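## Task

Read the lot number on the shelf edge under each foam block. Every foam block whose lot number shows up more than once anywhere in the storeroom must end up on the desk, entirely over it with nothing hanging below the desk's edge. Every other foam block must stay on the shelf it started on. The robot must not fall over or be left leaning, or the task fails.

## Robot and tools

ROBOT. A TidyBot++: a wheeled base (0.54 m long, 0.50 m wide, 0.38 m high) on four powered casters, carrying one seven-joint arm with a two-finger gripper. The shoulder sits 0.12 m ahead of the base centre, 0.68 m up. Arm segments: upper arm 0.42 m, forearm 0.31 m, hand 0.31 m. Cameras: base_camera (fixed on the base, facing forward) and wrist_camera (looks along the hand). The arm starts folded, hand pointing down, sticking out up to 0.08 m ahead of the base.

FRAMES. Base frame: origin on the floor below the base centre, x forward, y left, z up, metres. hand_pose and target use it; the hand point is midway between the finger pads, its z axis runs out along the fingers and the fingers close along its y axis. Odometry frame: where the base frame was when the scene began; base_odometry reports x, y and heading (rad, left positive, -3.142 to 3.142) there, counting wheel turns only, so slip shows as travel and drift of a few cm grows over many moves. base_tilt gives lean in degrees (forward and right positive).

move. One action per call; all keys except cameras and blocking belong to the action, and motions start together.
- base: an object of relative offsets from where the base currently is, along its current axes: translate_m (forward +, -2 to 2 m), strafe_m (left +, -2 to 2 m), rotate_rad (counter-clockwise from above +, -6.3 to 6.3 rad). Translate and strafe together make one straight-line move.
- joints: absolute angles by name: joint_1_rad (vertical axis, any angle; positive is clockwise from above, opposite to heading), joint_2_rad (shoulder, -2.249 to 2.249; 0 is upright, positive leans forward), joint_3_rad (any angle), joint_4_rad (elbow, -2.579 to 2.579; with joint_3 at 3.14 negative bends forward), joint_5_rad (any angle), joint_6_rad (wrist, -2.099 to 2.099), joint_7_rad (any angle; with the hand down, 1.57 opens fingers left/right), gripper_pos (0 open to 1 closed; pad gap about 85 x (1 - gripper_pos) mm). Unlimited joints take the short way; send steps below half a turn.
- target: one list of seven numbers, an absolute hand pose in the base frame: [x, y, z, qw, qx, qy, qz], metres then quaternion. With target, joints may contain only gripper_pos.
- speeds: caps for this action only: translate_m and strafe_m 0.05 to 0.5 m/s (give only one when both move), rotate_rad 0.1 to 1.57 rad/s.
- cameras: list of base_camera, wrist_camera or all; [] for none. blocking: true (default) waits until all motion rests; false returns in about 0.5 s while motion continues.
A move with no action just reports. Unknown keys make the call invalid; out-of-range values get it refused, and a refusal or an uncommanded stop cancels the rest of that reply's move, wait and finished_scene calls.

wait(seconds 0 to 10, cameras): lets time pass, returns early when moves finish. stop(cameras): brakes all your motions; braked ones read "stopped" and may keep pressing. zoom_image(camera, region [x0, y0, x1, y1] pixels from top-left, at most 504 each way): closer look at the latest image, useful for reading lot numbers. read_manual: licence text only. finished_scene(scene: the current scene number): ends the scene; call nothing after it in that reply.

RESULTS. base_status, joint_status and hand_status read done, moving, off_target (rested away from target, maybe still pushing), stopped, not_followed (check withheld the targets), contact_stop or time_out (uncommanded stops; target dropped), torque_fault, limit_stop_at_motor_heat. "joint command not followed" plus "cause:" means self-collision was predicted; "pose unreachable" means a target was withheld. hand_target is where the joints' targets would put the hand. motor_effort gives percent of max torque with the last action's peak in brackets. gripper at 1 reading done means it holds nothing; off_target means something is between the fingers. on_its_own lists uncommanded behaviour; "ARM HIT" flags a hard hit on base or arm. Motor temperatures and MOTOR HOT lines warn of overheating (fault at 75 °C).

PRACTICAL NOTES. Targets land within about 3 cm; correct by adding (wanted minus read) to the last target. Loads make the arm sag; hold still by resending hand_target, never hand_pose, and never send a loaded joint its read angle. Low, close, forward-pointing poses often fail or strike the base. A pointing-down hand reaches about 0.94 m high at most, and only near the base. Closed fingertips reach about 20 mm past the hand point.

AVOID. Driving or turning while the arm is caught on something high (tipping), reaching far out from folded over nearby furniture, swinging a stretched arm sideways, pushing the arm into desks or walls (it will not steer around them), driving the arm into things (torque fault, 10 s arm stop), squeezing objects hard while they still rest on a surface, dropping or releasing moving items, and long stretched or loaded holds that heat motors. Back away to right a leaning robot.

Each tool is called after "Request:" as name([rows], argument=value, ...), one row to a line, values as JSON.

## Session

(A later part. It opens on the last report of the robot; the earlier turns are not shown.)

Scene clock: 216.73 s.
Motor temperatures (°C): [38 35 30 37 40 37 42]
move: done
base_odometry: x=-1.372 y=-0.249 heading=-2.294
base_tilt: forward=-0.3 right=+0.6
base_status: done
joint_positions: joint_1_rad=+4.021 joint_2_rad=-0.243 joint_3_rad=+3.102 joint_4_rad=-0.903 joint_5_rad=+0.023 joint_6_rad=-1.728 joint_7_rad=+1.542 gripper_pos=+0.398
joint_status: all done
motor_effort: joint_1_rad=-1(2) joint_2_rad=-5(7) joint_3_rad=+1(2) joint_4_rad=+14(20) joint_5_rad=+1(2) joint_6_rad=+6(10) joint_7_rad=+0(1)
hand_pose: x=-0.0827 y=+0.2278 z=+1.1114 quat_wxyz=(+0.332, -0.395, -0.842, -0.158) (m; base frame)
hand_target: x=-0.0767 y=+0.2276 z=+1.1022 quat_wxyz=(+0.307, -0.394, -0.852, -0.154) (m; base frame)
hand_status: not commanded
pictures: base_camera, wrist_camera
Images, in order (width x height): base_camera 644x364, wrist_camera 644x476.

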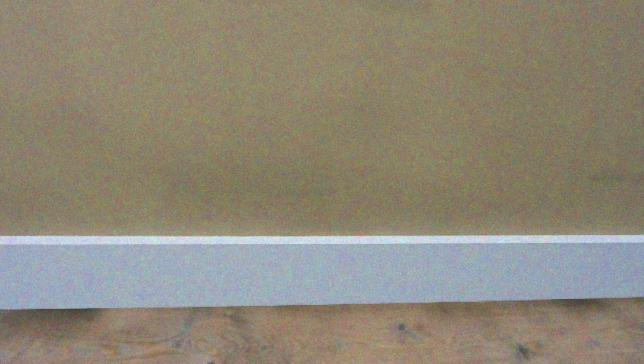

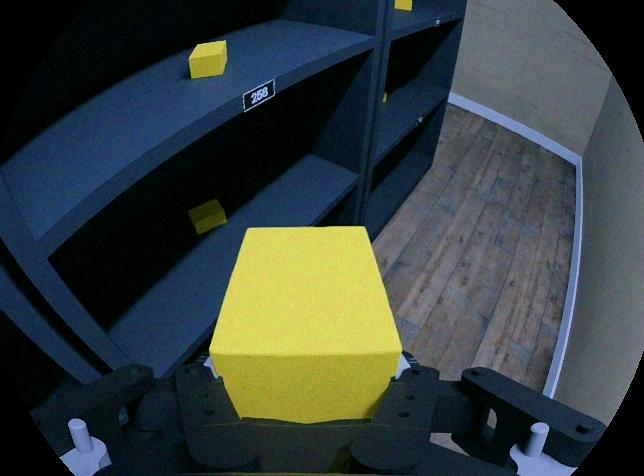

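Request:
move(base={"strafe_m":0.22,"rotate_rad":0.03}, cameras=["wrist_camera"])

Request:
move(base={"strafe_m":0.4}, cameras=["wrist_camera"])

Scene clock: 218.40 s.
Motor temperatures (°C): [38 35 30 37 40 37 42]
move: done
base_odometry: x=-1.207 y=-0.395 heading=-2.265
base_tilt: forward=-0.4 right=+0.6
base_status: done
joint_positions: joint_1_rad=+4.024 joint_2_rad=-0.220 joint_3_rad=+3.102 joint_4_rad=-0.900 joint_5_rad=+0.023 joint_6_rad=-1.734 joint_7_rad=+1.542 gripper_pos=+0.398
joint_status: not commanded
motor_effort: joint_1_rad=-1(1) joint_2_rad=-6(10) joint_3_rad=+0(3) joint_4_rad=+15(17) joint_5_rad=+1(2) joint_6_rad=+6(7) joint_7_rad=+0(1)
hand_pose: x=-0.0872 y=+0.2346 z=+1.1045 quat_wxyz=(+0.321, -0.398, -0.845, -0.154) (m; base frame)
hand_target: x=-0.0767 y=+0.2276 z=+1.1022 quat_wxyz=(+0.307, -0.394, -0.852, -0.154) (m; base frame)
hand_status: not commanded
pictures: wrist_camera
Images, in order (width x height): wrist_camera 644x476.

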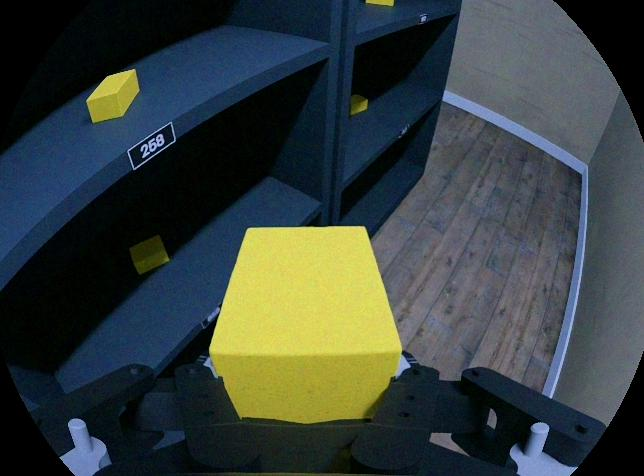

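Scene clock: 220.37 s.
Motor temperatures (°C): [38 35 30 37 40 37 42]
move: done
base_odometry: x=-0.900 y=-0.651 heading=-2.266
base_tilt: forward=-0.4 right=+0.6
base_status: done
joint_positions: joint_1_rad=+4.025 joint_2_rad=-0.218 joint_3_rad=+3.102 joint_4_rad=-0.898 joint_5_rad=+0.023 joint_6_rad=-1.736 joint_7_rad=+1.542 gripper_pos=+0.398
joint_status: not commanded
motor_effort: joint_1_rad=+0(1) joint_2_rad=-6(11) joint_3_rad=+1(2) joint_4_rad=+15(16) joint_5_rad=+1(2) joint_6_rad=+6(7) joint_7_rad=+0(1)
hand_pose: x=-0.0873 y=+0.2353 z=+1.1040 quat_wxyz=(+0.320, -0.399, -0.845, -0.153) (m; base frame)
hand_target: x=-0.0767 y=+0.2276 z=+1.1022 quat_wxyz=(+0.307, -0.394, -0.852, -0.154) (m; base frame)
hand_status: not commanded
pictures: wrist_camera
Images, in order (width x height): wrist_camera 644x476.

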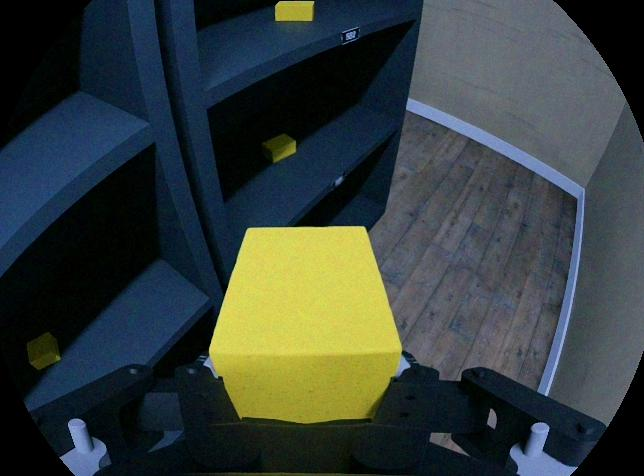

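Request:
zoom_image(camera="wrist_camera", region=[318, 165, 358, 195])

Request:
move(base={"strafe_m":-0.33}, joints={"joint_1_rad":4.35}, cameras=["wrist_camera"])

Scaled by 12.600.

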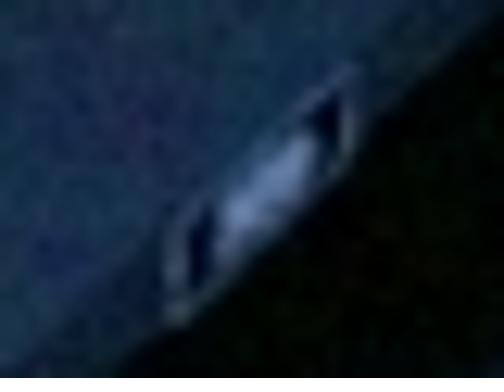

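Scene clock: 222.60 s.
Motor temperatures (°C): [38 35 30 37 40 37 42]
move: done
base_odometry: x=-1.153 y=-0.440 heading=-2.267
base_tilt: forward=-0.3 right=+0.6
base_status: done
joint_positions: joint_1_rad=+4.332 joint_2_rad=-0.233 joint_3_rad=+3.102 joint_4_rad=-0.895 joint_5_rad=+0.023 joint_6_rad=-1.739 joint_7_rad=+1.542 gripper_pos=+0.398
joint_status: all done
motor_effort: joint_1_rad=-1(2) joint_2_rad=-6(10) joint_3_rad=+1(3) joint_4_rad=+14(16) joint_5_rad=+1(3) joint_6_rad=+6(7) joint_7_rad=+0(1)
hand_pose: x=-0.0039 y=+0.2798 z=+1.1093 quat_wxyz=(+0.299, -0.522, -0.772, -0.204) (m; base frame)
hand_target: x=+0.0021 y=+0.2765 z=+1.1022 quat_wxyz=(+0.279, -0.521, -0.781, -0.200) (m; base frame)
hand_status: not commanded
pictures: wrist_camera
Images, in order (width x height): wrist_camera 644x476.

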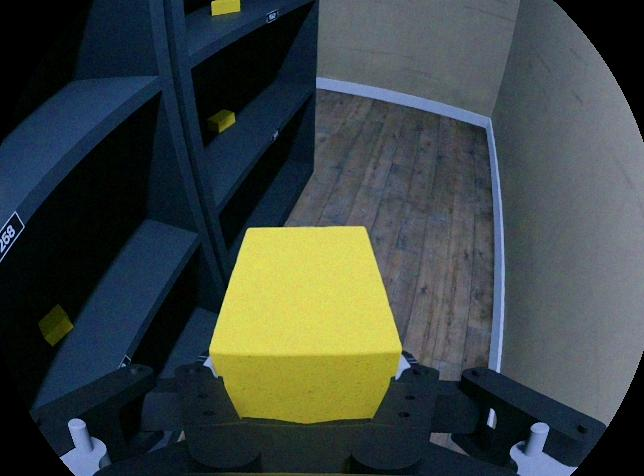

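Request:
move(base={"strafe_m":-0.05,"translate_m":0.1}, joints={"joint_1_rad":4.15,"joint_6_rad":-1.95}, cameras=["wrist_camera"])

Scene clock: 224.07 s.
Motor temperatures (°C): [38 35 30 37 40 37 42]
move: done
base_odometry: x=-1.256 y=-0.484 heading=-2.267
base_tilt: forward=-0.4 right=+0.6
base_status: done
joint_positions: joint_1_rad=+4.169 joint_2_rad=-0.233 joint_3_rad=+3.102 joint_4_rad=-0.895 joint_5_rad=+0.023 joint_6_rad=-1.900 joint_7_rad=+1.542 gripper_pos=+0.398
joint_status: all done
motor_effort: joint_1_rad=-1(3) joint_2_rad=-5(9) joint_3_rad=+0(1) joint_4_rad=+14(16) joint_5_rad=+1(2) joint_6_rad=+5(7) joint_7_rad=+0(1)
hand_pose: x=-0.0260 y=+0.2233 z=+1.0786 quat_wxyz=(+0.247, -0.471, -0.834, -0.144) (m; base frame)
hand_target: x=-0.0260 y=+0.2122 z=+1.0717 quat_wxyz=(+0.226, -0.454, -0.852, -0.133) (m; base frame)
hand_status: not commanded
pictures: wrist_camera
Images, in order (width x height): wrist_camera 644x476.

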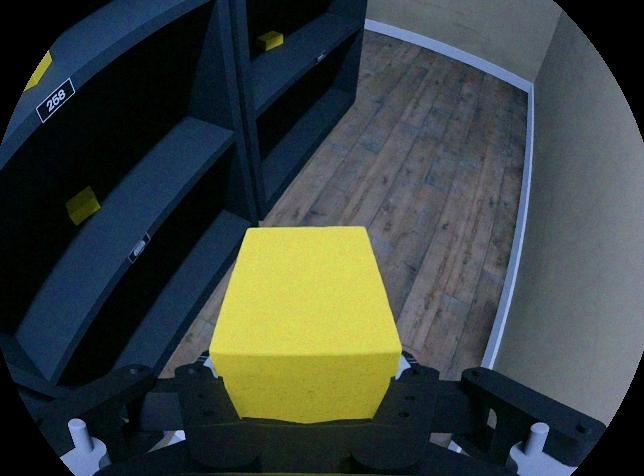

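Request:
zoom_image(camera="wrist_camera", region=[119, 233, 159, 263])

Request:
move(base={"strafe_m":0.2}, cameras=["wrist_camera"])

Request:
zoom_image(camera="wrist_camera", region=[20, 240, 120, 340])

Scaled by 12.600.

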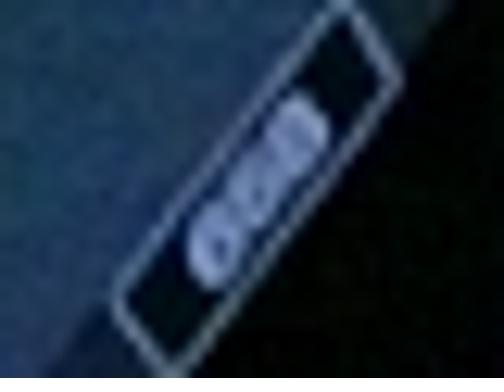

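Scene clock: 226.40 s.
Motor temperatures (°C): [38 35 30 37 40 37 42]
move: done
base_odometry: x=-1.103 y=-0.613 heading=-2.267
base_tilt: forward=-0.3 right=+0.6
base_status: done
joint_positions: joint_1_rad=+4.167 joint_2_rad=-0.218 joint_3_rad=+3.102 joint_4_rad=-0.894 joint_5_rad=+0.023 joint_6_rad=-1.905 joint_7_rad=+1.542 gripper_pos=+0.398
joint_status: not commanded
motor_effort: joint_1_rad=-1(1) joint_2_rad=-5(10) joint_3_rad=+1(2) joint_4_rad=+14(15) joint_5_rad=+1(2) joint_6_rad=+5(6) joint_7_rad=+0(1)
hand_pose: x=-0.0288 y=+0.2271 z=+1.0739 quat_wxyz=(+0.239, -0.472, -0.837, -0.139) (m; base frame)
hand_target: x=-0.0260 y=+0.2122 z=+1.0717 quat_wxyz=(+0.226, -0.454, -0.852, -0.133) (m; base frame)
hand_status: not commanded
pictures: wrist_camera
Images, in order (width x height): wrist_camera 644x476.

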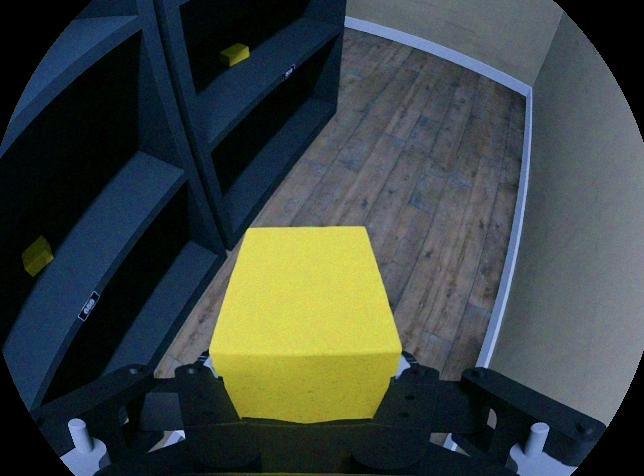

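Scaled by 5.040.

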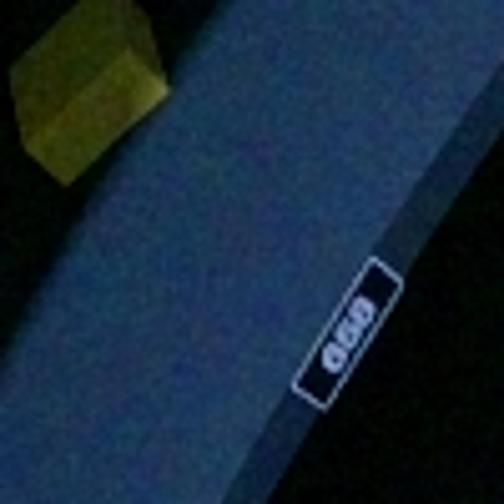

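Request:
zoom_image(camera="wrist_camera", region=[76, 290, 104, 322])

Request:
move(joints={"joint_1_rad":3.8}, cameras=["wrist_camera"])

Scaled by 15.750.

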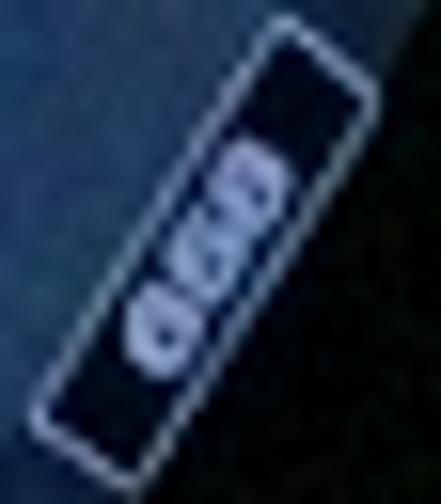

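Scene clock: 227.97 s.
Motor temperatures (°C): [38 35 30 37 40 37 42]
move: done
base_odometry: x=-1.103 y=-0.613 heading=-2.267
base_tilt: forward=-0.3 right=+0.6
base_status: not commanded
joint_positions: joint_1_rad=+3.819 joint_2_rad=-0.218 joint_3_rad=+3.102 joint_4_rad=-0.894 joint_5_rad=+0.023 joint_6_rad=-1.905 joint_7_rad=+1.542 gripper_pos=+0.398
joint_status: all done
motor_effort: joint_1_rad=+0(1) joint_2_rad=-6(6) joint_3_rad=+1(1) joint_4_rad=+14(15) joint_5_rad=+1(1) joint_6_rad=+5(6) joint_7_rad=+0(1)
hand_pose: x=-0.0974 y=+0.1630 z=+1.0739 quat_wxyz=(+0.260, -0.320, -0.906, -0.096) (m; base frame)
hand_target: x=-0.0900 y=+0.1496 z=+1.0717 quat_wxyz=(+0.246, -0.298, -0.918, -0.091) (m; base frame)
hand_status: not commanded
pictures: wrist_camera
Images, in order (width x height): wrist_camera 644x476.

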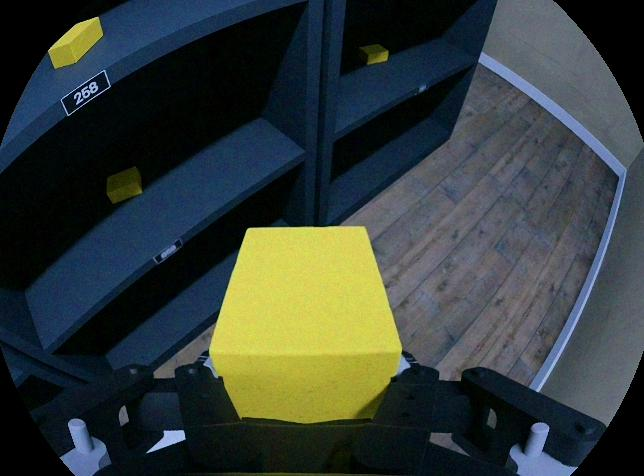

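Request:
zoom_image(camera="wrist_camera", region=[150, 236, 186, 266])

Request:
move(base={"strafe_m":0.15}, joints={"joint_2_rad":-0.37,"joint_4_rad":-1.9,"joint_6_rad":-0.9}, cameras=["wrist_camera"])

Scaled by 14.000.

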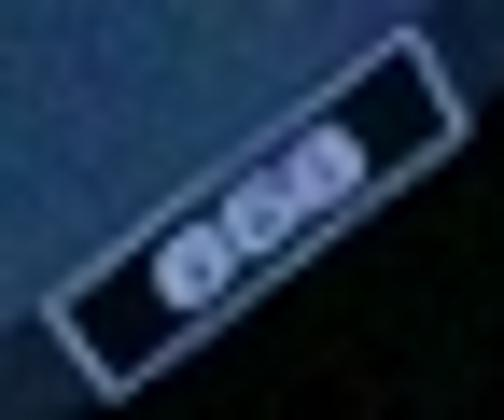

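Scene clock: 230.83 s.
Motor temperatures (°C): [38 35 30 37 40 37 42]
move: done
base_odometry: x=-0.988 y=-0.709 heading=-2.267
base_tilt: forward=-0.4 right=+0.6
base_status: done
joint_positions: joint_1_rad=+3.817 joint_2_rad=-0.354 joint_3_rad=+3.102 joint_4_rad=-1.871 joint_5_rad=+0.023 joint_6_rad=-0.957 joint_7_rad=+1.542 gripper_pos=+0.398
joint_status: all done
motor_effort: joint_1_rad=-1(2) joint_2_rad=-8(11) joint_3_rad=+1(2) joint_4_rad=+21(22) joint_5_rad=+1(2) joint_6_rad=+5(7) joint_7_rad=+0(1)
hand_pose: x=-0.1692 y=+0.2165 z=+0.8488 quat_wxyz=(+0.307, -0.304, -0.894, -0.115) (m; base frame)
hand_target: x=-0.1774 y=+0.2127 z=+0.8510 quat_wxyz=(+0.327, -0.281, -0.894, -0.122) (m; base frame)
hand_status: not commanded
pictures: wrist_camera
Images, in order (width x height): wrist_camera 644x476.

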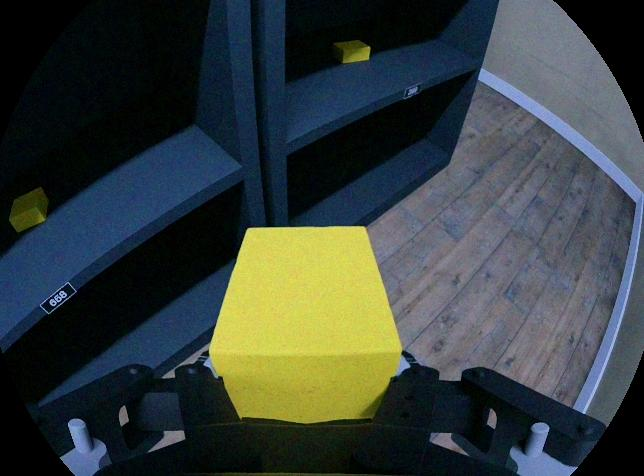

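Request:
zoom_image(camera="wrist_camera", region=[40, 283, 76, 313])

Request:
zoom_image(camera="wrist_camera", region=[398, 78, 428, 103])

Request:
move(base={"strafe_m":0.3}, cameras=["wrist_camera"])

Scaled by 14.000.

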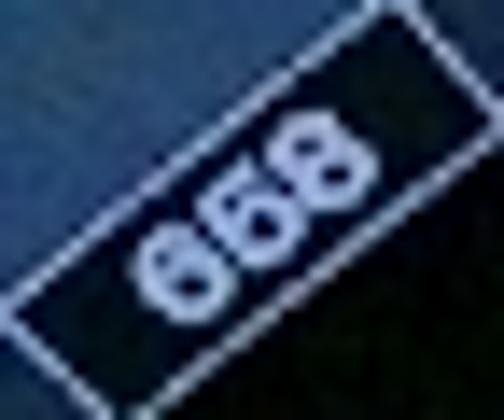

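Scaled by 16.800.

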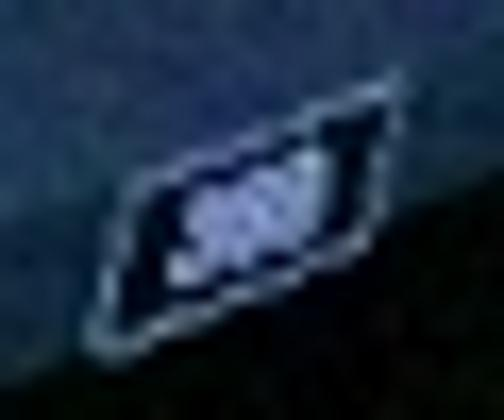

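Scene clock: 232.70 s.
Motor temperatures (°C): [38 35 30 37 40 37 42]
move: done
base_odometry: x=-0.758 y=-0.902 heading=-2.268
base_tilt: forward=-0.4 right=+0.6
base_status: done
joint_positions: joint_1_rad=+3.816 joint_2_rad=-0.363 joint_3_rad=+3.103 joint_4_rad=-1.871 joint_5_rad=+0.023 joint_6_rad=-0.952 joint_7_rad=+1.542 gripper_pos=+0.398
joint_status: not commanded
motor_effort: joint_1_rad=+0(1) joint_2_rad=-7(10) joint_3_rad=+1(3) joint_4_rad=+21(22) joint_5_rad=+1(2) joint_6_rad=+6(7) joint_7_rad=-1(1)
hand_pose: x=-0.1690 y=+0.2162 z=+0.8528 quat_wxyz=(+0.313, -0.303, -0.892, -0.117) (m; base frame)
hand_target: x=-0.1774 y=+0.2127 z=+0.8510 quat_wxyz=(+0.327, -0.281, -0.894, -0.122) (m; base frame)
hand_status: not commanded
pictures: wrist_camera
Images, in order (width x height): wrist_camera 644x476.

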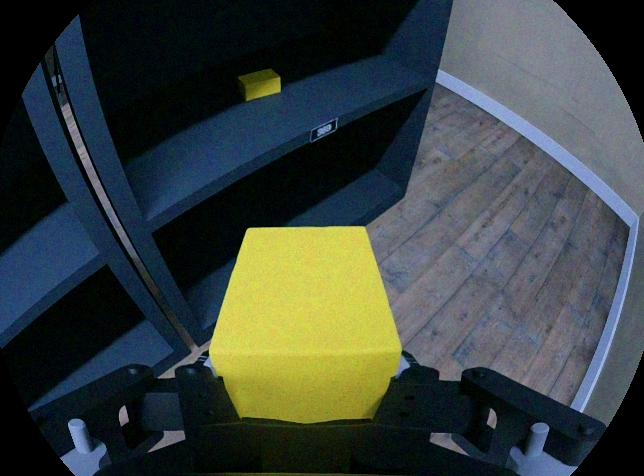

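Request:
zoom_image(camera="wrist_camera", region=[305, 115, 341, 145])

Request:
move(base={"strafe_m":0.4}, cameras=["wrist_camera"])

Scaled by 14.000.

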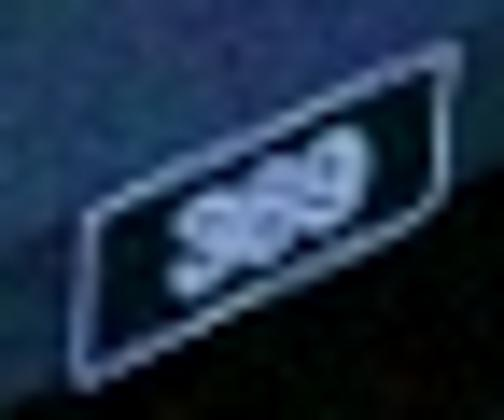

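Scene clock: 234.83 s.
Motor temperatures (°C): [38 35 30 37 40 37 42]
move: done
base_odometry: x=-0.451 y=-1.159 heading=-2.268
base_tilt: forward=-0.4 right=+0.6
base_status: done
joint_positions: joint_1_rad=+3.815 joint_2_rad=-0.365 joint_3_rad=+3.104 joint_4_rad=-1.871 joint_5_rad=+0.023 joint_6_rad=-0.950 joint_7_rad=+1.542 gripper_pos=+0.398
joint_status: not commanded
motor_effort: joint_1_rad=+0(1) joint_2_rad=-7(10) joint_3_rad=+1(3) joint_4_rad=+20(22) joint_5_rad=+1(2) joint_6_rad=+6(7) joint_7_rad=-1(1)
hand_pose: x=-0.1691 y=+0.2162 z=+0.8539 quat_wxyz=(+0.315, -0.303, -0.892, -0.117) (m; base frame)
hand_target: x=-0.1774 y=+0.2127 z=+0.8510 quat_wxyz=(+0.327, -0.281, -0.894, -0.122) (m; base frame)
hand_status: not commanded
pictures: wrist_camera
Images, in order (width x height): wrist_camera 644x476.

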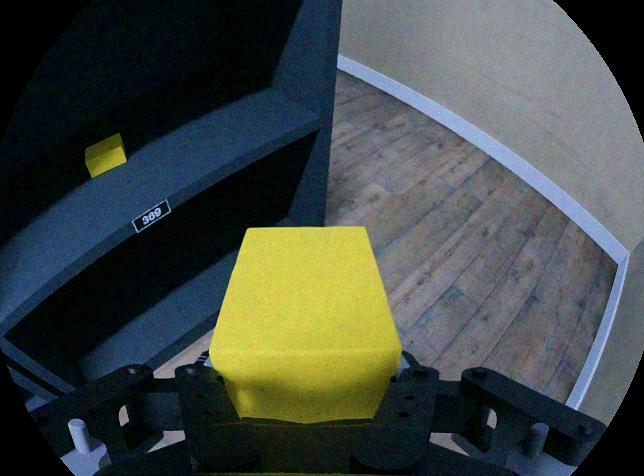

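Request:
move(base={"strafe_m":1.0}, joints={"joint_1_rad":3.14})

Scene clock: 238.10 s.
Motor temperatures (°C): [38 35 30 37 40 37 42]
move: done
base_odometry: x=+0.316 y=-1.801 heading=-2.268
base_tilt: forward=-0.4 right=+0.6
base_status: done
joint_positions: joint_1_rad=+3.158 joint_2_rad=-0.367 joint_3_rad=+3.103 joint_4_rad=-1.872 joint_5_rad=+0.023 joint_6_rad=-0.950 joint_7_rad=+1.542 gripper_pos=+0.398
joint_status: all done
motor_effort: joint_1_rad=+0(2) joint_2_rad=-7(8) joint_3_rad=+1(2) joint_4_rad=+21(22) joint_5_rad=+1(2) joint_6_rad=+6(7) joint_7_rad=+0(1)
hand_pose: x=-0.2407 y=-0.0051 z=+0.8547 quat_wxyz=(+0.337, +0.001, -0.941, -0.009) (m; base frame)
hand_target: x=-0.2456 y=-0.0137 z=+0.8510 quat_wxyz=(+0.348, +0.024, -0.937, -0.009) (m; base frame)
hand_status: not commanded
pictures: base_camera, wrist_camera
Images, in order (width x height): base_camera 644x364, wrist_camera 644x476.

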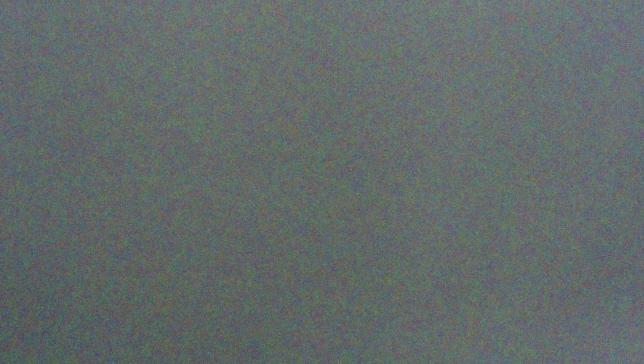

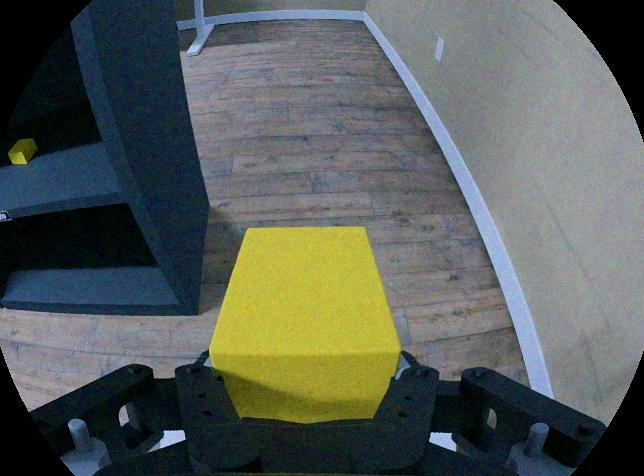

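Request:
move(base={"translate_m":-1.7,"strafe_m":0.12})

Scene clock: 242.40 s.
Motor temperatures (°C): [38 35 30 37 40 37 42]
move: done
base_odometry: x=+1.499 y=-0.575 heading=-2.268
base_tilt: forward=-0.4 right=+0.6
base_status: done
joint_positions: joint_1_rad=+3.157 joint_2_rad=-0.369 joint_3_rad=+3.103 joint_4_rad=-1.873 joint_5_rad=+0.023 joint_6_rad=-0.948 joint_7_rad=+1.542 gripper_pos=+0.398
joint_status: not commanded
motor_effort: joint_1_rad=+0(1) joint_2_rad=-6(11) joint_3_rad=+1(1) joint_4_rad=+21(22) joint_5_rad=+1(1) joint_6_rad=+6(7) joint_7_rad=+0(1)
hand_pose: x=-0.2407 y=-0.0053 z=+0.8550 quat_wxyz=(+0.338, +0.002, -0.941, -0.009) (m; base frame)
hand_target: x=-0.2456 y=-0.0137 z=+0.8510 quat_wxyz=(+0.348, +0.024, -0.937, -0.009) (m; base frame)
hand_status: not commanded
pictures: base_camera, wrist_camera
Images, in order (width x height): base_camera 644x364, wrist_camera 644x476.

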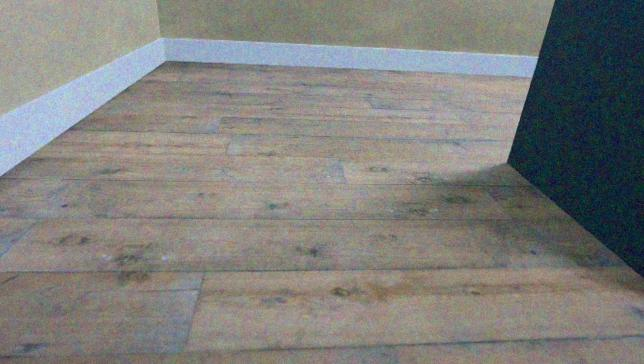

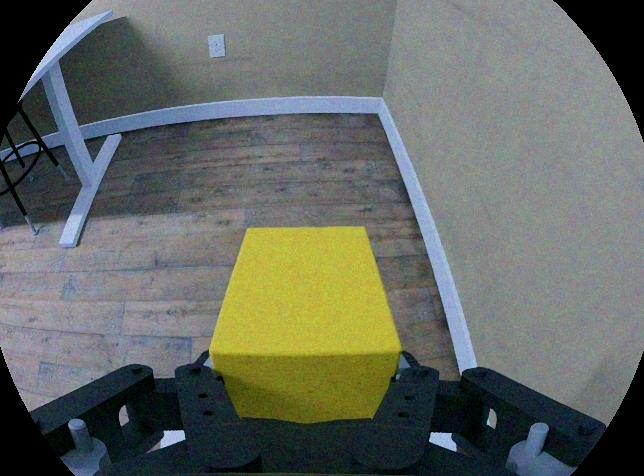

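Request:
move(base={"strafe_m":-1.5})

Scene clock: 246.43 s.
Motor temperatures (°C): [38 35 30 37 40 37 42]
move: done
base_odometry: x=+0.350 y=+0.389 heading=-2.269
base_tilt: forward=-0.4 right=+0.6
base_status: done
joint_positions: joint_1_rad=+3.155 joint_2_rad=-0.369 joint_3_rad=+3.102 joint_4_rad=-1.873 joint_5_rad=+0.023 joint_6_rad=-0.948 joint_7_rad=+1.542 gripper_pos=+0.398
joint_status: not commanded
motor_effort: joint_1_rad=+0(2) joint_2_rad=-7(8) joint_3_rad=+1(3) joint_4_rad=+21(22) joint_5_rad=+1(2) joint_6_rad=+6(7) joint_7_rad=+0(1)
hand_pose: x=-0.2406 y=-0.0063 z=+0.8548 quat_wxyz=(+0.338, +0.003, -0.941, -0.009) (m; base frame)
hand_target: x=-0.2456 y=-0.0137 z=+0.8510 quat_wxyz=(+0.348, +0.024, -0.937, -0.009) (m; base frame)
hand_status: not commanded
pictures: base_camera, wrist_camera
Images, in order (width x height): base_camera 644x364, wrist_camera 644x476.

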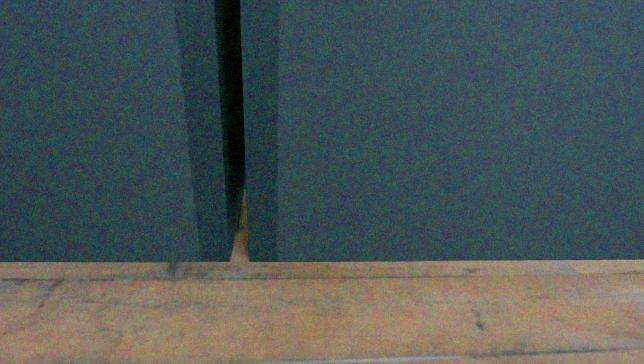

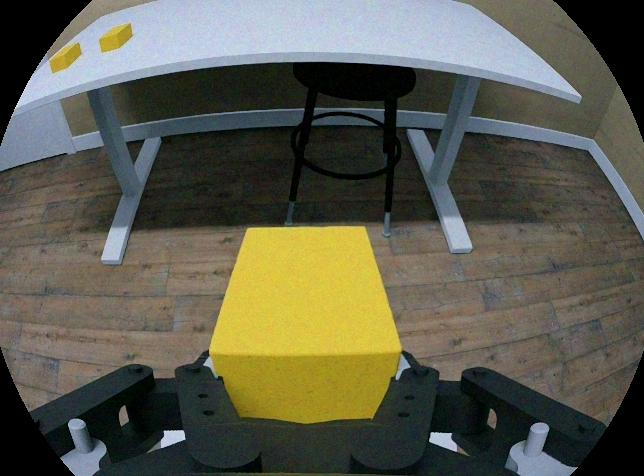

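Request:
move(base={"translate_m":-0.56}, speeds={"translate_m":0.3})

Request:
move(joints={"joint_2_rad":0.2,"joint_4_rad":-1.72,"joint_6_rad":0.0}, cameras=["wrist_camera"])

Scene clock: 249.67 s.
Motor temperatures (°C): [38 35 30 37 40 37 42]
move: done
base_odometry: x=+0.710 y=+0.818 heading=-2.269
base_tilt: forward=-0.4 right=+0.6
base_status: done
joint_positions: joint_1_rad=+3.155 joint_2_rad=-0.369 joint_3_rad=+3.102 joint_4_rad=-1.874 joint_5_rad=+0.023 joint_6_rad=-0.947 joint_7_rad=+1.542 gripper_pos=+0.398
joint_status: not commanded
motor_effort: joint_1_rad=-1(1) joint_2_rad=-7(10) joint_3_rad=+1(1) joint_4_rad=+21(22) joint_5_rad=+1(1) joint_6_rad=+6(7) joint_7_rad=+0(1)
hand_pose: x=-0.2406 y=-0.0064 z=+0.8548 quat_wxyz=(+0.339, +0.003, -0.941, -0.009) (m; base frame)
hand_target: x=-0.2456 y=-0.0137 z=+0.8510 quat_wxyz=(+0.348, +0.024, -0.937, -0.009) (m; base frame)
hand_status: not commanded
pictures: base_camera, wrist_camera
Images, in order (width x height): base_camera 644x364, wrist_camera 644x476.

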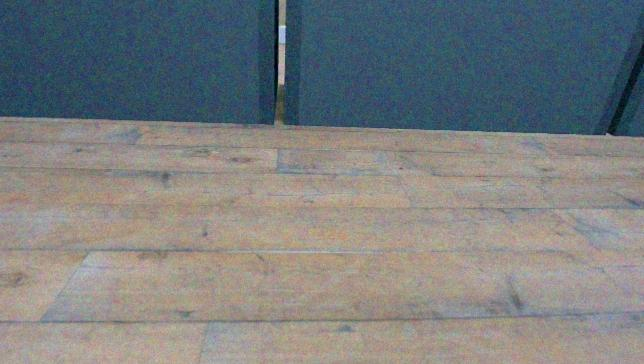

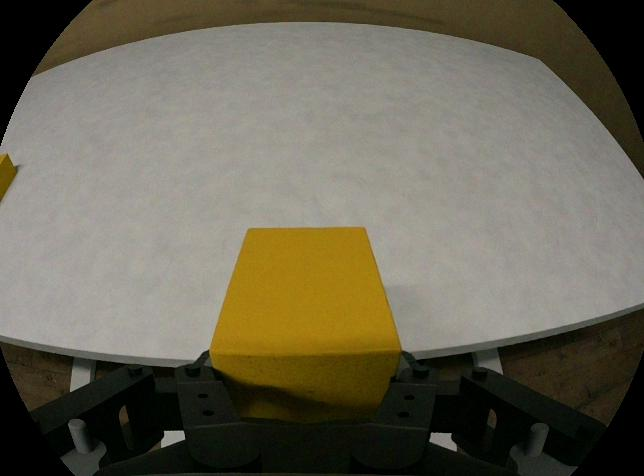

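Scene clock: 251.87 s.
Motor temperatures (°C): [38 35 30 37 40 37 42]
move: done
base_odometry: x=+0.710 y=+0.818 heading=-2.269
base_tilt: forward=-0.4 right=+0.6
base_status: not commanded
joint_positions: joint_1_rad=+3.155 joint_2_rad=+0.182 joint_3_rad=+3.102 joint_4_rad=-1.737 joint_5_rad=+0.023 joint_6_rad=-0.059 joint_7_rad=+1.542 gripper_pos=+0.398
joint_status: all done
motor_effort: joint_1_rad=+0(1) joint_2_rad=-27(29) joint_3_rad=+0(1) joint_4_rad=+21(23) joint_5_rad=+1(1) joint_6_rad=+8(9) joint_7_rad=+0(1)
hand_pose: x=-0.5379 y=-0.0161 z=+0.8655 quat_wxyz=(+0.550, +0.006, -0.835, +0.011) (m; base frame)
hand_target: x=-0.5514 y=-0.0281 z=+0.8803 quat_wxyz=(+0.574, +0.023, -0.819, +0.010) (m; base frame)
hand_status: not commanded
pictures: wrist_camera
Images, in order (width x height): wrist_camera 644x476.

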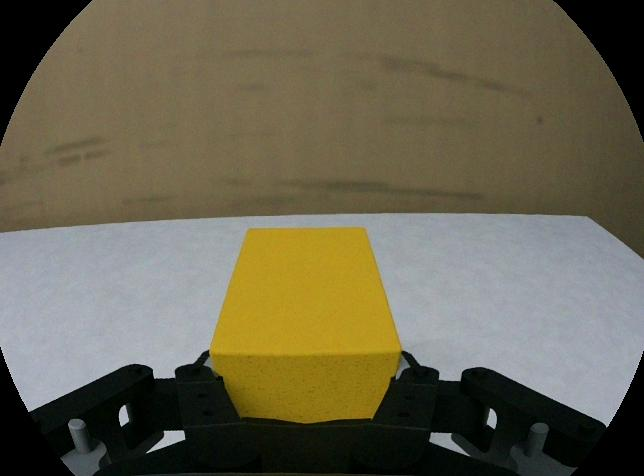

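Request:
move(joints={"joint_2_rad":0.278,"joint_4_rad":-1.862,"joint_6_rad":0.195}, cameras=["wrist_camera"])

Request:
move(joints={"joint_2_rad":0.302,"joint_4_rad":-1.893,"joint_6_rad":0.252}, cameras=[])

Request:
move(joints={"joint_2_rad":0.317,"joint_4_rad":-1.91,"joint_6_rad":0.285}, cameras=["wrist_camera"])

Scene clock: 255.77 s.
Motor temperatures (°C): [38 35 30 37 40 37 42]
move: done
base_odometry: x=+0.710 y=+0.818 heading=-2.269
base_tilt: forward=-0.4 right=+0.6
base_status: not commanded
joint_positions: joint_1_rad=+3.155 joint_2_rad=+0.263 joint_3_rad=+3.102 joint_4_rad=-1.841 joint_5_rad=+0.023 joint_6_rad=+0.137 joint_7_rad=+1.542 gripper_pos=+0.398
joint_status: all done
motor_effort: joint_1_rad=+0(1) joint_2_rad=-28(31) joint_3_rad=+0(1) joint_4_rad=+20(22) joint_5_rad=+1(1) joint_6_rad=+8(10) joint_7_rad=+0(1)
hand_pose: x=-0.5476 y=-0.0173 z=+0.8090 quat_wxyz=(+0.554, +0.006, -0.832, +0.014) (m; base frame)
hand_target: x=-0.5499 y=-0.0290 z=+0.8035 quat_wxyz=(+0.563, +0.023, -0.826, +0.013) (m; base frame)
hand_status: not commanded
pictures: wrist_camera
Images, in order (width x height): wrist_camera 644x476.

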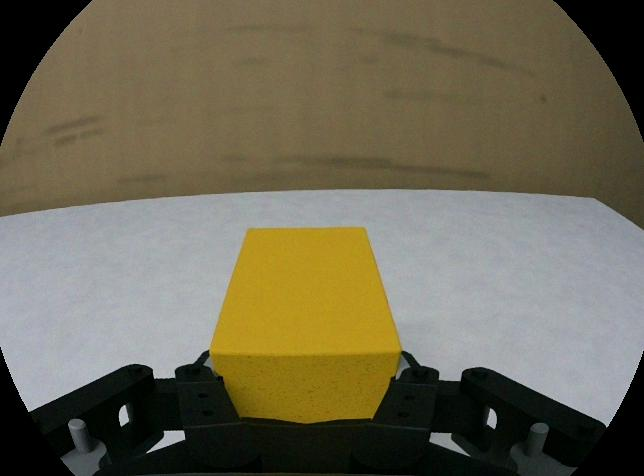

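Scene clock: 256.50 s.
Motor temperatures (°C): [38 35 30 37 40 37 42]
move: done
base_odometry: x=+0.710 y=+0.818 heading=-2.269
base_tilt: forward=-0.4 right=+0.6
base_status: not commanded
joint_positions: joint_1_rad=+3.155 joint_2_rad=+0.278 joint_3_rad=+3.102 joint_4_rad=-1.867 joint_5_rad=+0.023 joint_6_rad=+0.201 joint_7_rad=+1.542 gripper_pos=+0.398
joint_status: all done
motor_effort: joint_1_rad=+0(1) joint_2_rad=-29(30) joint_3_rad=+0(0) joint_4_rad=+19(21) joint_5_rad=+1(1) joint_6_rad=+7(9) joint_7_rad=+0(0)
hand_pose: x=-0.5496 y=-0.0177 z=+0.8021 quat_wxyz=(+0.563, +0.006, -0.826, +0.015) (m; base frame)
hand_target: x=-0.5501 y=-0.0293 z=+0.7869 quat_wxyz=(+0.564, +0.023, -0.825, +0.014) (m; base frame)
hand_status: not commanded
pictures: none
No camera images: "cameras" was empty.

Scene clock: 257.17 s.
Motor temperatures (°C): [38 35 30 37 40 37 42]
move: done
base_odometry: x=+0.710 y=+0.818 heading=-2.269
base_tilt: forward=-0.4 right=+0.6
base_status: not commanded
joint_positions: joint_1_rad=+3.155 joint_2_rad=+0.291 joint_3_rad=+3.102 joint_4_rad=-1.883 joint_5_rad=+0.023 joint_6_rad=+0.235 joint_7_rad=+1.542 gripper_pos=+0.398
joint_status: all done
motor_effort: joint_1_rad=-1(1) joint_2_rad=-28(30) joint_3_rad=+0(1) joint_4_rad=+19(20) joint_5_rad=+1(1) joint_6_rad=+8(9) joint_7_rad=+0(1)
hand_pose: x=-0.5504 y=-0.0179 z=+0.7945 quat_wxyz=(+0.566, +0.006, -0.825, +0.015) (m; base frame)
hand_target: x=-0.5502 y=-0.0294 z=+0.7773 quat_wxyz=(+0.564, +0.022, -0.825, +0.014) (m; base frame)
hand_status: not commanded
pictures: wrist_camera
Images, in order (width x height): wrist_camera 644x476.

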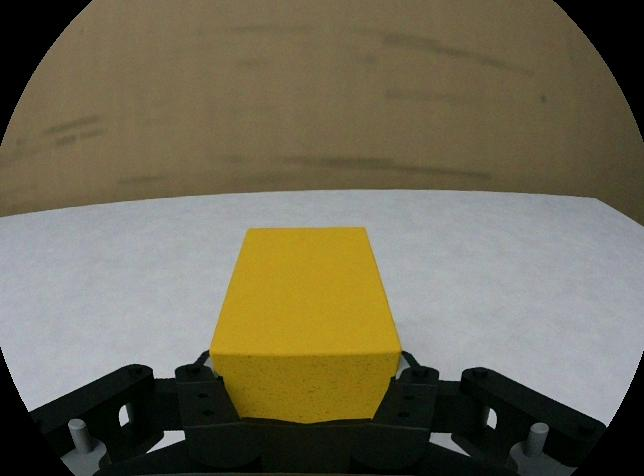

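Request:
move(joints={"joint_2_rad":0.352,"joint_4_rad":-1.945,"joint_6_rad":0.335}, cameras=[])

Request:
move(joints={"joint_2_rad":0.372,"joint_4_rad":-1.967,"joint_6_rad":0.37}, cameras=[])

Request:
move(joints={"joint_2_rad":0.39,"joint_4_rad":-1.985,"joint_6_rad":0.40}, cameras=["wrist_camera"])

Scene clock: 258.20 s.
Motor temperatures (°C): [38 35 30 37 40 37 42]
move: done
base_odometry: x=+0.710 y=+0.818 heading=-2.269
base_tilt: forward=-0.4 right=+0.6
base_status: not commanded
joint_positions: joint_1_rad=+3.155 joint_2_rad=+0.331 joint_3_rad=+3.102 joint_4_rad=-1.920 joint_5_rad=+0.023 joint_6_rad=+0.287 joint_7_rad=+1.542 gripper_pos=+0.398
joint_status: all done
motor_effort: joint_1_rad=-1(1) joint_2_rad=-29(32) joint_3_rad=+0(1) joint_4_rad=+19(20) joint_5_rad=+1(1) joint_6_rad=+8(10) joint_7_rad=+0(1)
hand_pose: x=-0.5490 y=-0.0181 z=+0.7629 quat_wxyz=(+0.555, +0.005, -0.832, +0.016) (m; base frame)
hand_target: x=-0.5477 y=-0.0295 z=+0.7497 quat_wxyz=(+0.556, +0.022, -0.831, +0.015) (m; base frame)
hand_status: not commanded
pictures: none
No camera images: "cameras" was empty.

Scene clock: 258.90 s.
Motor temperatures (°C): [38 35 30 37 40 37 42]
move: done
base_odometry: x=+0.710 y=+0.818 heading=-2.269
base_tilt: forward=-0.4 right=+0.6
base_status: not commanded
joint_positions: joint_1_rad=+3.155 joint_2_rad=+0.348 joint_3_rad=+3.102 joint_4_rad=-1.941 joint_5_rad=+0.023 joint_6_rad=+0.321 joint_7_rad=+1.542 gripper_pos=+0.398
joint_status: all done
motor_effort: joint_1_rad=+0(1) joint_2_rad=-30(31) joint_3_rad=-1(1) joint_4_rad=+18(19) joint_5_rad=+1(1) joint_6_rad=+9(9) joint_7_rad=+0(1)
hand_pose: x=-0.5475 y=-0.0183 z=+0.7507 quat_wxyz=(+0.554, +0.005, -0.832, +0.017) (m; base frame)
hand_target: x=-0.5458 y=-0.0296 z=+0.7351 quat_wxyz=(+0.553, +0.022, -0.833, +0.016) (m; base frame)
hand_status: not commanded
pictures: none
No camera images: "cameras" was empty.

Scene clock: 259.50 s.
Motor temperatures (°C): [38 35 30 37 40 37 42]
move: done
base_odometry: x=+0.710 y=+0.818 heading=-2.269
base_tilt: forward=-0.4 right=+0.6
base_status: not commanded
joint_positions: joint_1_rad=+3.155 joint_2_rad=+0.359 joint_3_rad=+3.102 joint_4_rad=-1.956 joint_5_rad=+0.023 joint_6_rad=+0.356 joint_7_rad=+1.542 gripper_pos=+0.398
joint_status: all done
motor_effort: joint_1_rad=+0(1) joint_2_rad=-29(30) joint_3_rad=+0(1) joint_4_rad=+17(18) joint_5_rad=+1(1) joint_6_rad=+8(8) joint_7_rad=-1(1)
hand_pose: x=-0.5475 y=-0.0184 z=+0.7451 quat_wxyz=(+0.557, +0.005, -0.830, +0.017) (m; base frame)
hand_target: x=-0.5441 y=-0.0297 z=+0.7226 quat_wxyz=(+0.551, +0.022, -0.834, +0.016) (m; base frame)
hand_status: not commanded
pictures: wrist_camera
Images, in order (width x height): wrist_camera 644x476.

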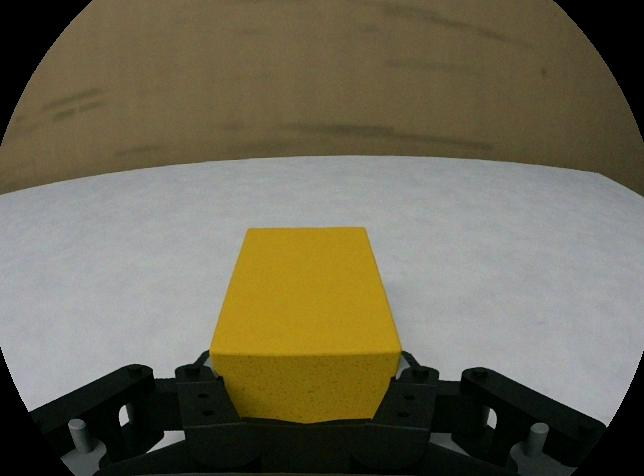

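Request:
move(joints={"joint_2_rad":0.402,"joint_4_rad":-1.998,"joint_6_rad":0.425}, cameras=[])

Scene clock: 260.27 s.
Motor temperatures (°C): [38 35 30 37 40 37 42]
move: off_target
base_odometry: x=+0.710 y=+0.818 heading=-2.269
base_tilt: forward=-0.4 right=+0.6
base_status: not commanded
joint_positions: joint_1_rad=+3.155 joint_2_rad=+0.363 joint_3_rad=+3.102 joint_4_rad=-1.967 joint_5_rad=+0.023 joint_6_rad=+0.384 joint_7_rad=+1.542 gripper_pos=+0.398
joint_status: joint_2_rad off_target (ended at +0.363, target +0.402); the others done
motor_effort: joint_1_rad=-1(1) joint_2_rad=-28(29) joint_3_rad=-1(1) joint_4_rad=+16(17) joint_5_rad=+1(1) joint_6_rad=+7(9) joint_7_rad=+0(1)
hand_pose: x=-0.5473 y=-0.0186 z=+0.7451 quat_wxyz=(+0.563, +0.005, -0.827, +0.018) (m; base frame)
hand_target: x=-0.5430 y=-0.0298 z=+0.7152 quat_wxyz=(+0.551, +0.022, -0.834, +0.016) (m; base frame)
hand_status: not commanded
pictures: none
No camera images: "cameras" was empty.

Contact. Relax and release.

Request:
move(joints={"joint_2_rad":0.388,"joint_4_rad":-1.985,"joint_6_rad":0.41}, cameras=[])

Request:
move(joints={"gripper_pos":0.0}, cameras=["wrist_camera"])

Request:
move(joints={"joint_2_rad":0.10,"joint_4_rad":-2.1,"joint_6_rad":0.17}, cameras=["wrist_camera"])

Request:
move(base={"translate_m":0.45}, cameras=["wrist_camera"])

Scene clock: 260.97 s.
Motor temperatures (°C): [38 35 30 37 40 37 42]
move: done
base_odometry: x=+0.710 y=+0.818 heading=-2.269
base_tilt: forward=-0.4 right=+0.6
base_status: not commanded
joint_positions: joint_1_rad=+3.155 joint_2_rad=+0.363 joint_3_rad=+3.102 joint_4_rad=-1.967 joint_5_rad=+0.023 joint_6_rad=+0.384 joint_7_rad=+1.542 gripper_pos=+0.398
joint_status: all done
motor_effort: joint_1_rad=-1(1) joint_2_rad=-27(29) joint_3_rad=-1(1) joint_4_rad=+17(18) joint_5_rad=+1(1) joint_6_rad=+8(8) joint_7_rad=-1(1)
hand_pose: x=-0.5473 y=-0.0186 z=+0.7451 quat_wxyz=(+0.563, +0.005, -0.827, +0.018) (m; base frame)
hand_target: x=-0.5452 y=-0.0298 z=+0.7268 quat_wxyz=(+0.556, +0.022, -0.831, +0.016) (m; base frame)
hand_status: not commanded
pictures: none
No camera images: "cameras" was empty.

Scene clock: 261.87 s.
Motor temperatures (°C): [38 35 30 37 40 37 42]
move: done
base_odometry: x=+0.710 y=+0.818 heading=-2.269
base_tilt: forward=-0.4 right=+0.6
base_status: not commanded
joint_positions: joint_1_rad=+3.155 joint_2_rad=+0.363 joint_3_rad=+3.102 joint_4_rad=-1.967 joint_5_rad=+0.023 joint_6_rad=+0.384 joint_7_rad=+1.542 gripper_pos=+0.000
joint_status: all done
motor_effort: joint_1_rad=+0(1) joint_2_rad=-29(30) joint_3_rad=-1(1) joint_4_rad=+17(18) joint_5_rad=+1(1) joint_6_rad=+8(9) joint_7_rad=+0(0)
hand_pose: x=-0.5473 y=-0.0186 z=+0.7446 quat_wxyz=(+0.562, +0.005, -0.827, +0.018) (m; base frame)
hand_target: x=-0.5452 y=-0.0298 z=+0.7268 quat_wxyz=(+0.556, +0.022, -0.831, +0.016) (m; base frame)
hand_status: not commanded
pictures: wrist_camera
Images, in order (width x height): wrist_camera 644x476.

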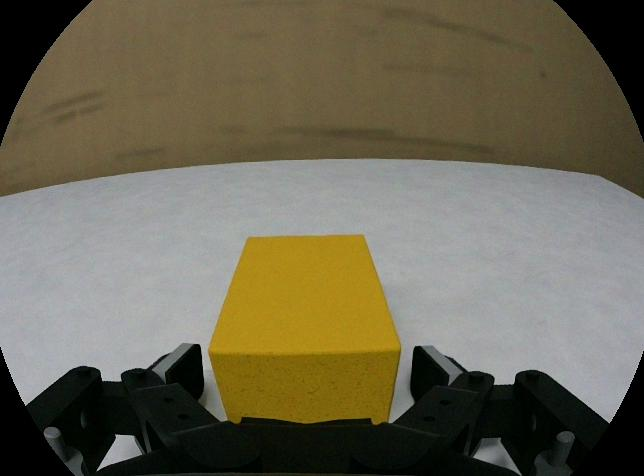

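Scene clock: 263.27 s.
Motor temperatures (°C): [38 35 30 37 40 37 42]
move: done
base_odometry: x=+0.710 y=+0.818 heading=-2.269
base_tilt: forward=-0.4 right=+0.6
base_status: not commanded
joint_positions: joint_1_rad=+3.155 joint_2_rad=+0.097 joint_3_rad=+3.102 joint_4_rad=-2.069 joint_5_rad=+0.023 joint_6_rad=+0.220 joint_7_rad=+1.542 gripper_pos=+0.000
joint_status: all done
motor_effort: joint_1_rad=+0(1) joint_2_rad=-22(32) joint_3_rad=+0(1) joint_4_rad=+19(20) joint_5_rad=+1(1) joint_6_rad=+8(9) joint_7_rad=+0(0)
hand_pose: x=-0.4711 y=-0.0175 z=+0.8105 quat_wxyz=(+0.563, +0.008, -0.826, +0.013) (m; base frame)
hand_target: x=-0.4551 y=-0.0267 z=+0.7776 quat_wxyz=(+0.528, +0.026, -0.849, +0.010) (m; base frame)
hand_status: not commanded
pictures: wrist_camera
Images, in order (width x height): wrist_camera 644x476.

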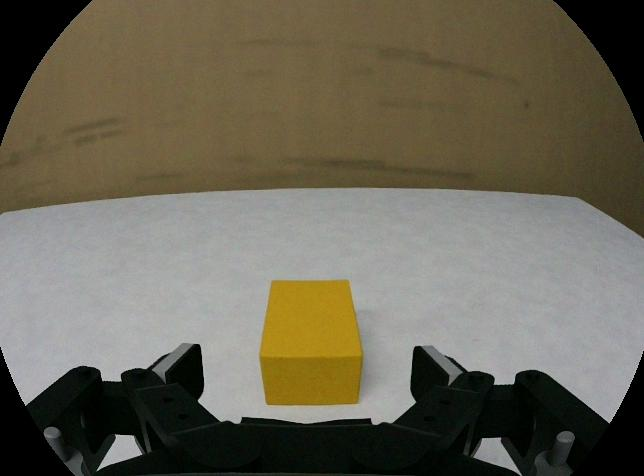

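Scene clock: 265.43 s.
Motor temperatures (°C): [38 35 30 37 40 37 42]
move: done
base_odometry: x=+0.420 y=+0.473 heading=-2.269
base_tilt: forward=-0.3 right=+0.6
base_status: done
joint_positions: joint_1_rad=+3.152 joint_2_rad=+0.088 joint_3_rad=+3.102 joint_4_rad=-2.077 joint_5_rad=+0.023 joint_6_rad=+0.214 joint_7_rad=+1.542 gripper_pos=+0.000
joint_status: not commanded
motor_effort: joint_1_rad=-1(4) joint_2_rad=-22(25) joint_3_rad=+0(3) joint_4_rad=+19(21) joint_5_rad=+1(1) joint_6_rad=+8(9) joint_7_rad=+0(1)
hand_pose: x=-0.4666 y=-0.0193 z=+0.8094 quat_wxyz=(+0.560, +0.010, -0.828, +0.013) (m; base frame)
hand_target: x=-0.4551 y=-0.0267 z=+0.7776 quat_wxyz=(+0.528, +0.026, -0.849, +0.010) (m; base frame)
hand_status: not commanded
pictures: wrist_camera
Images, in order (width x height): wrist_camera 644x476.

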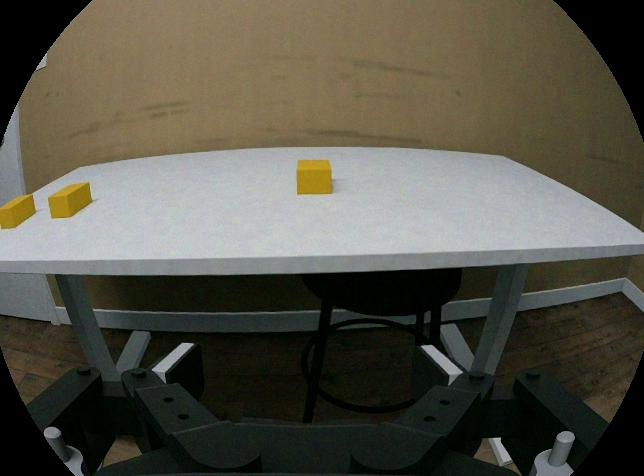

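Request:
finished_scene(scene=2)

The scene is finished: the task was done.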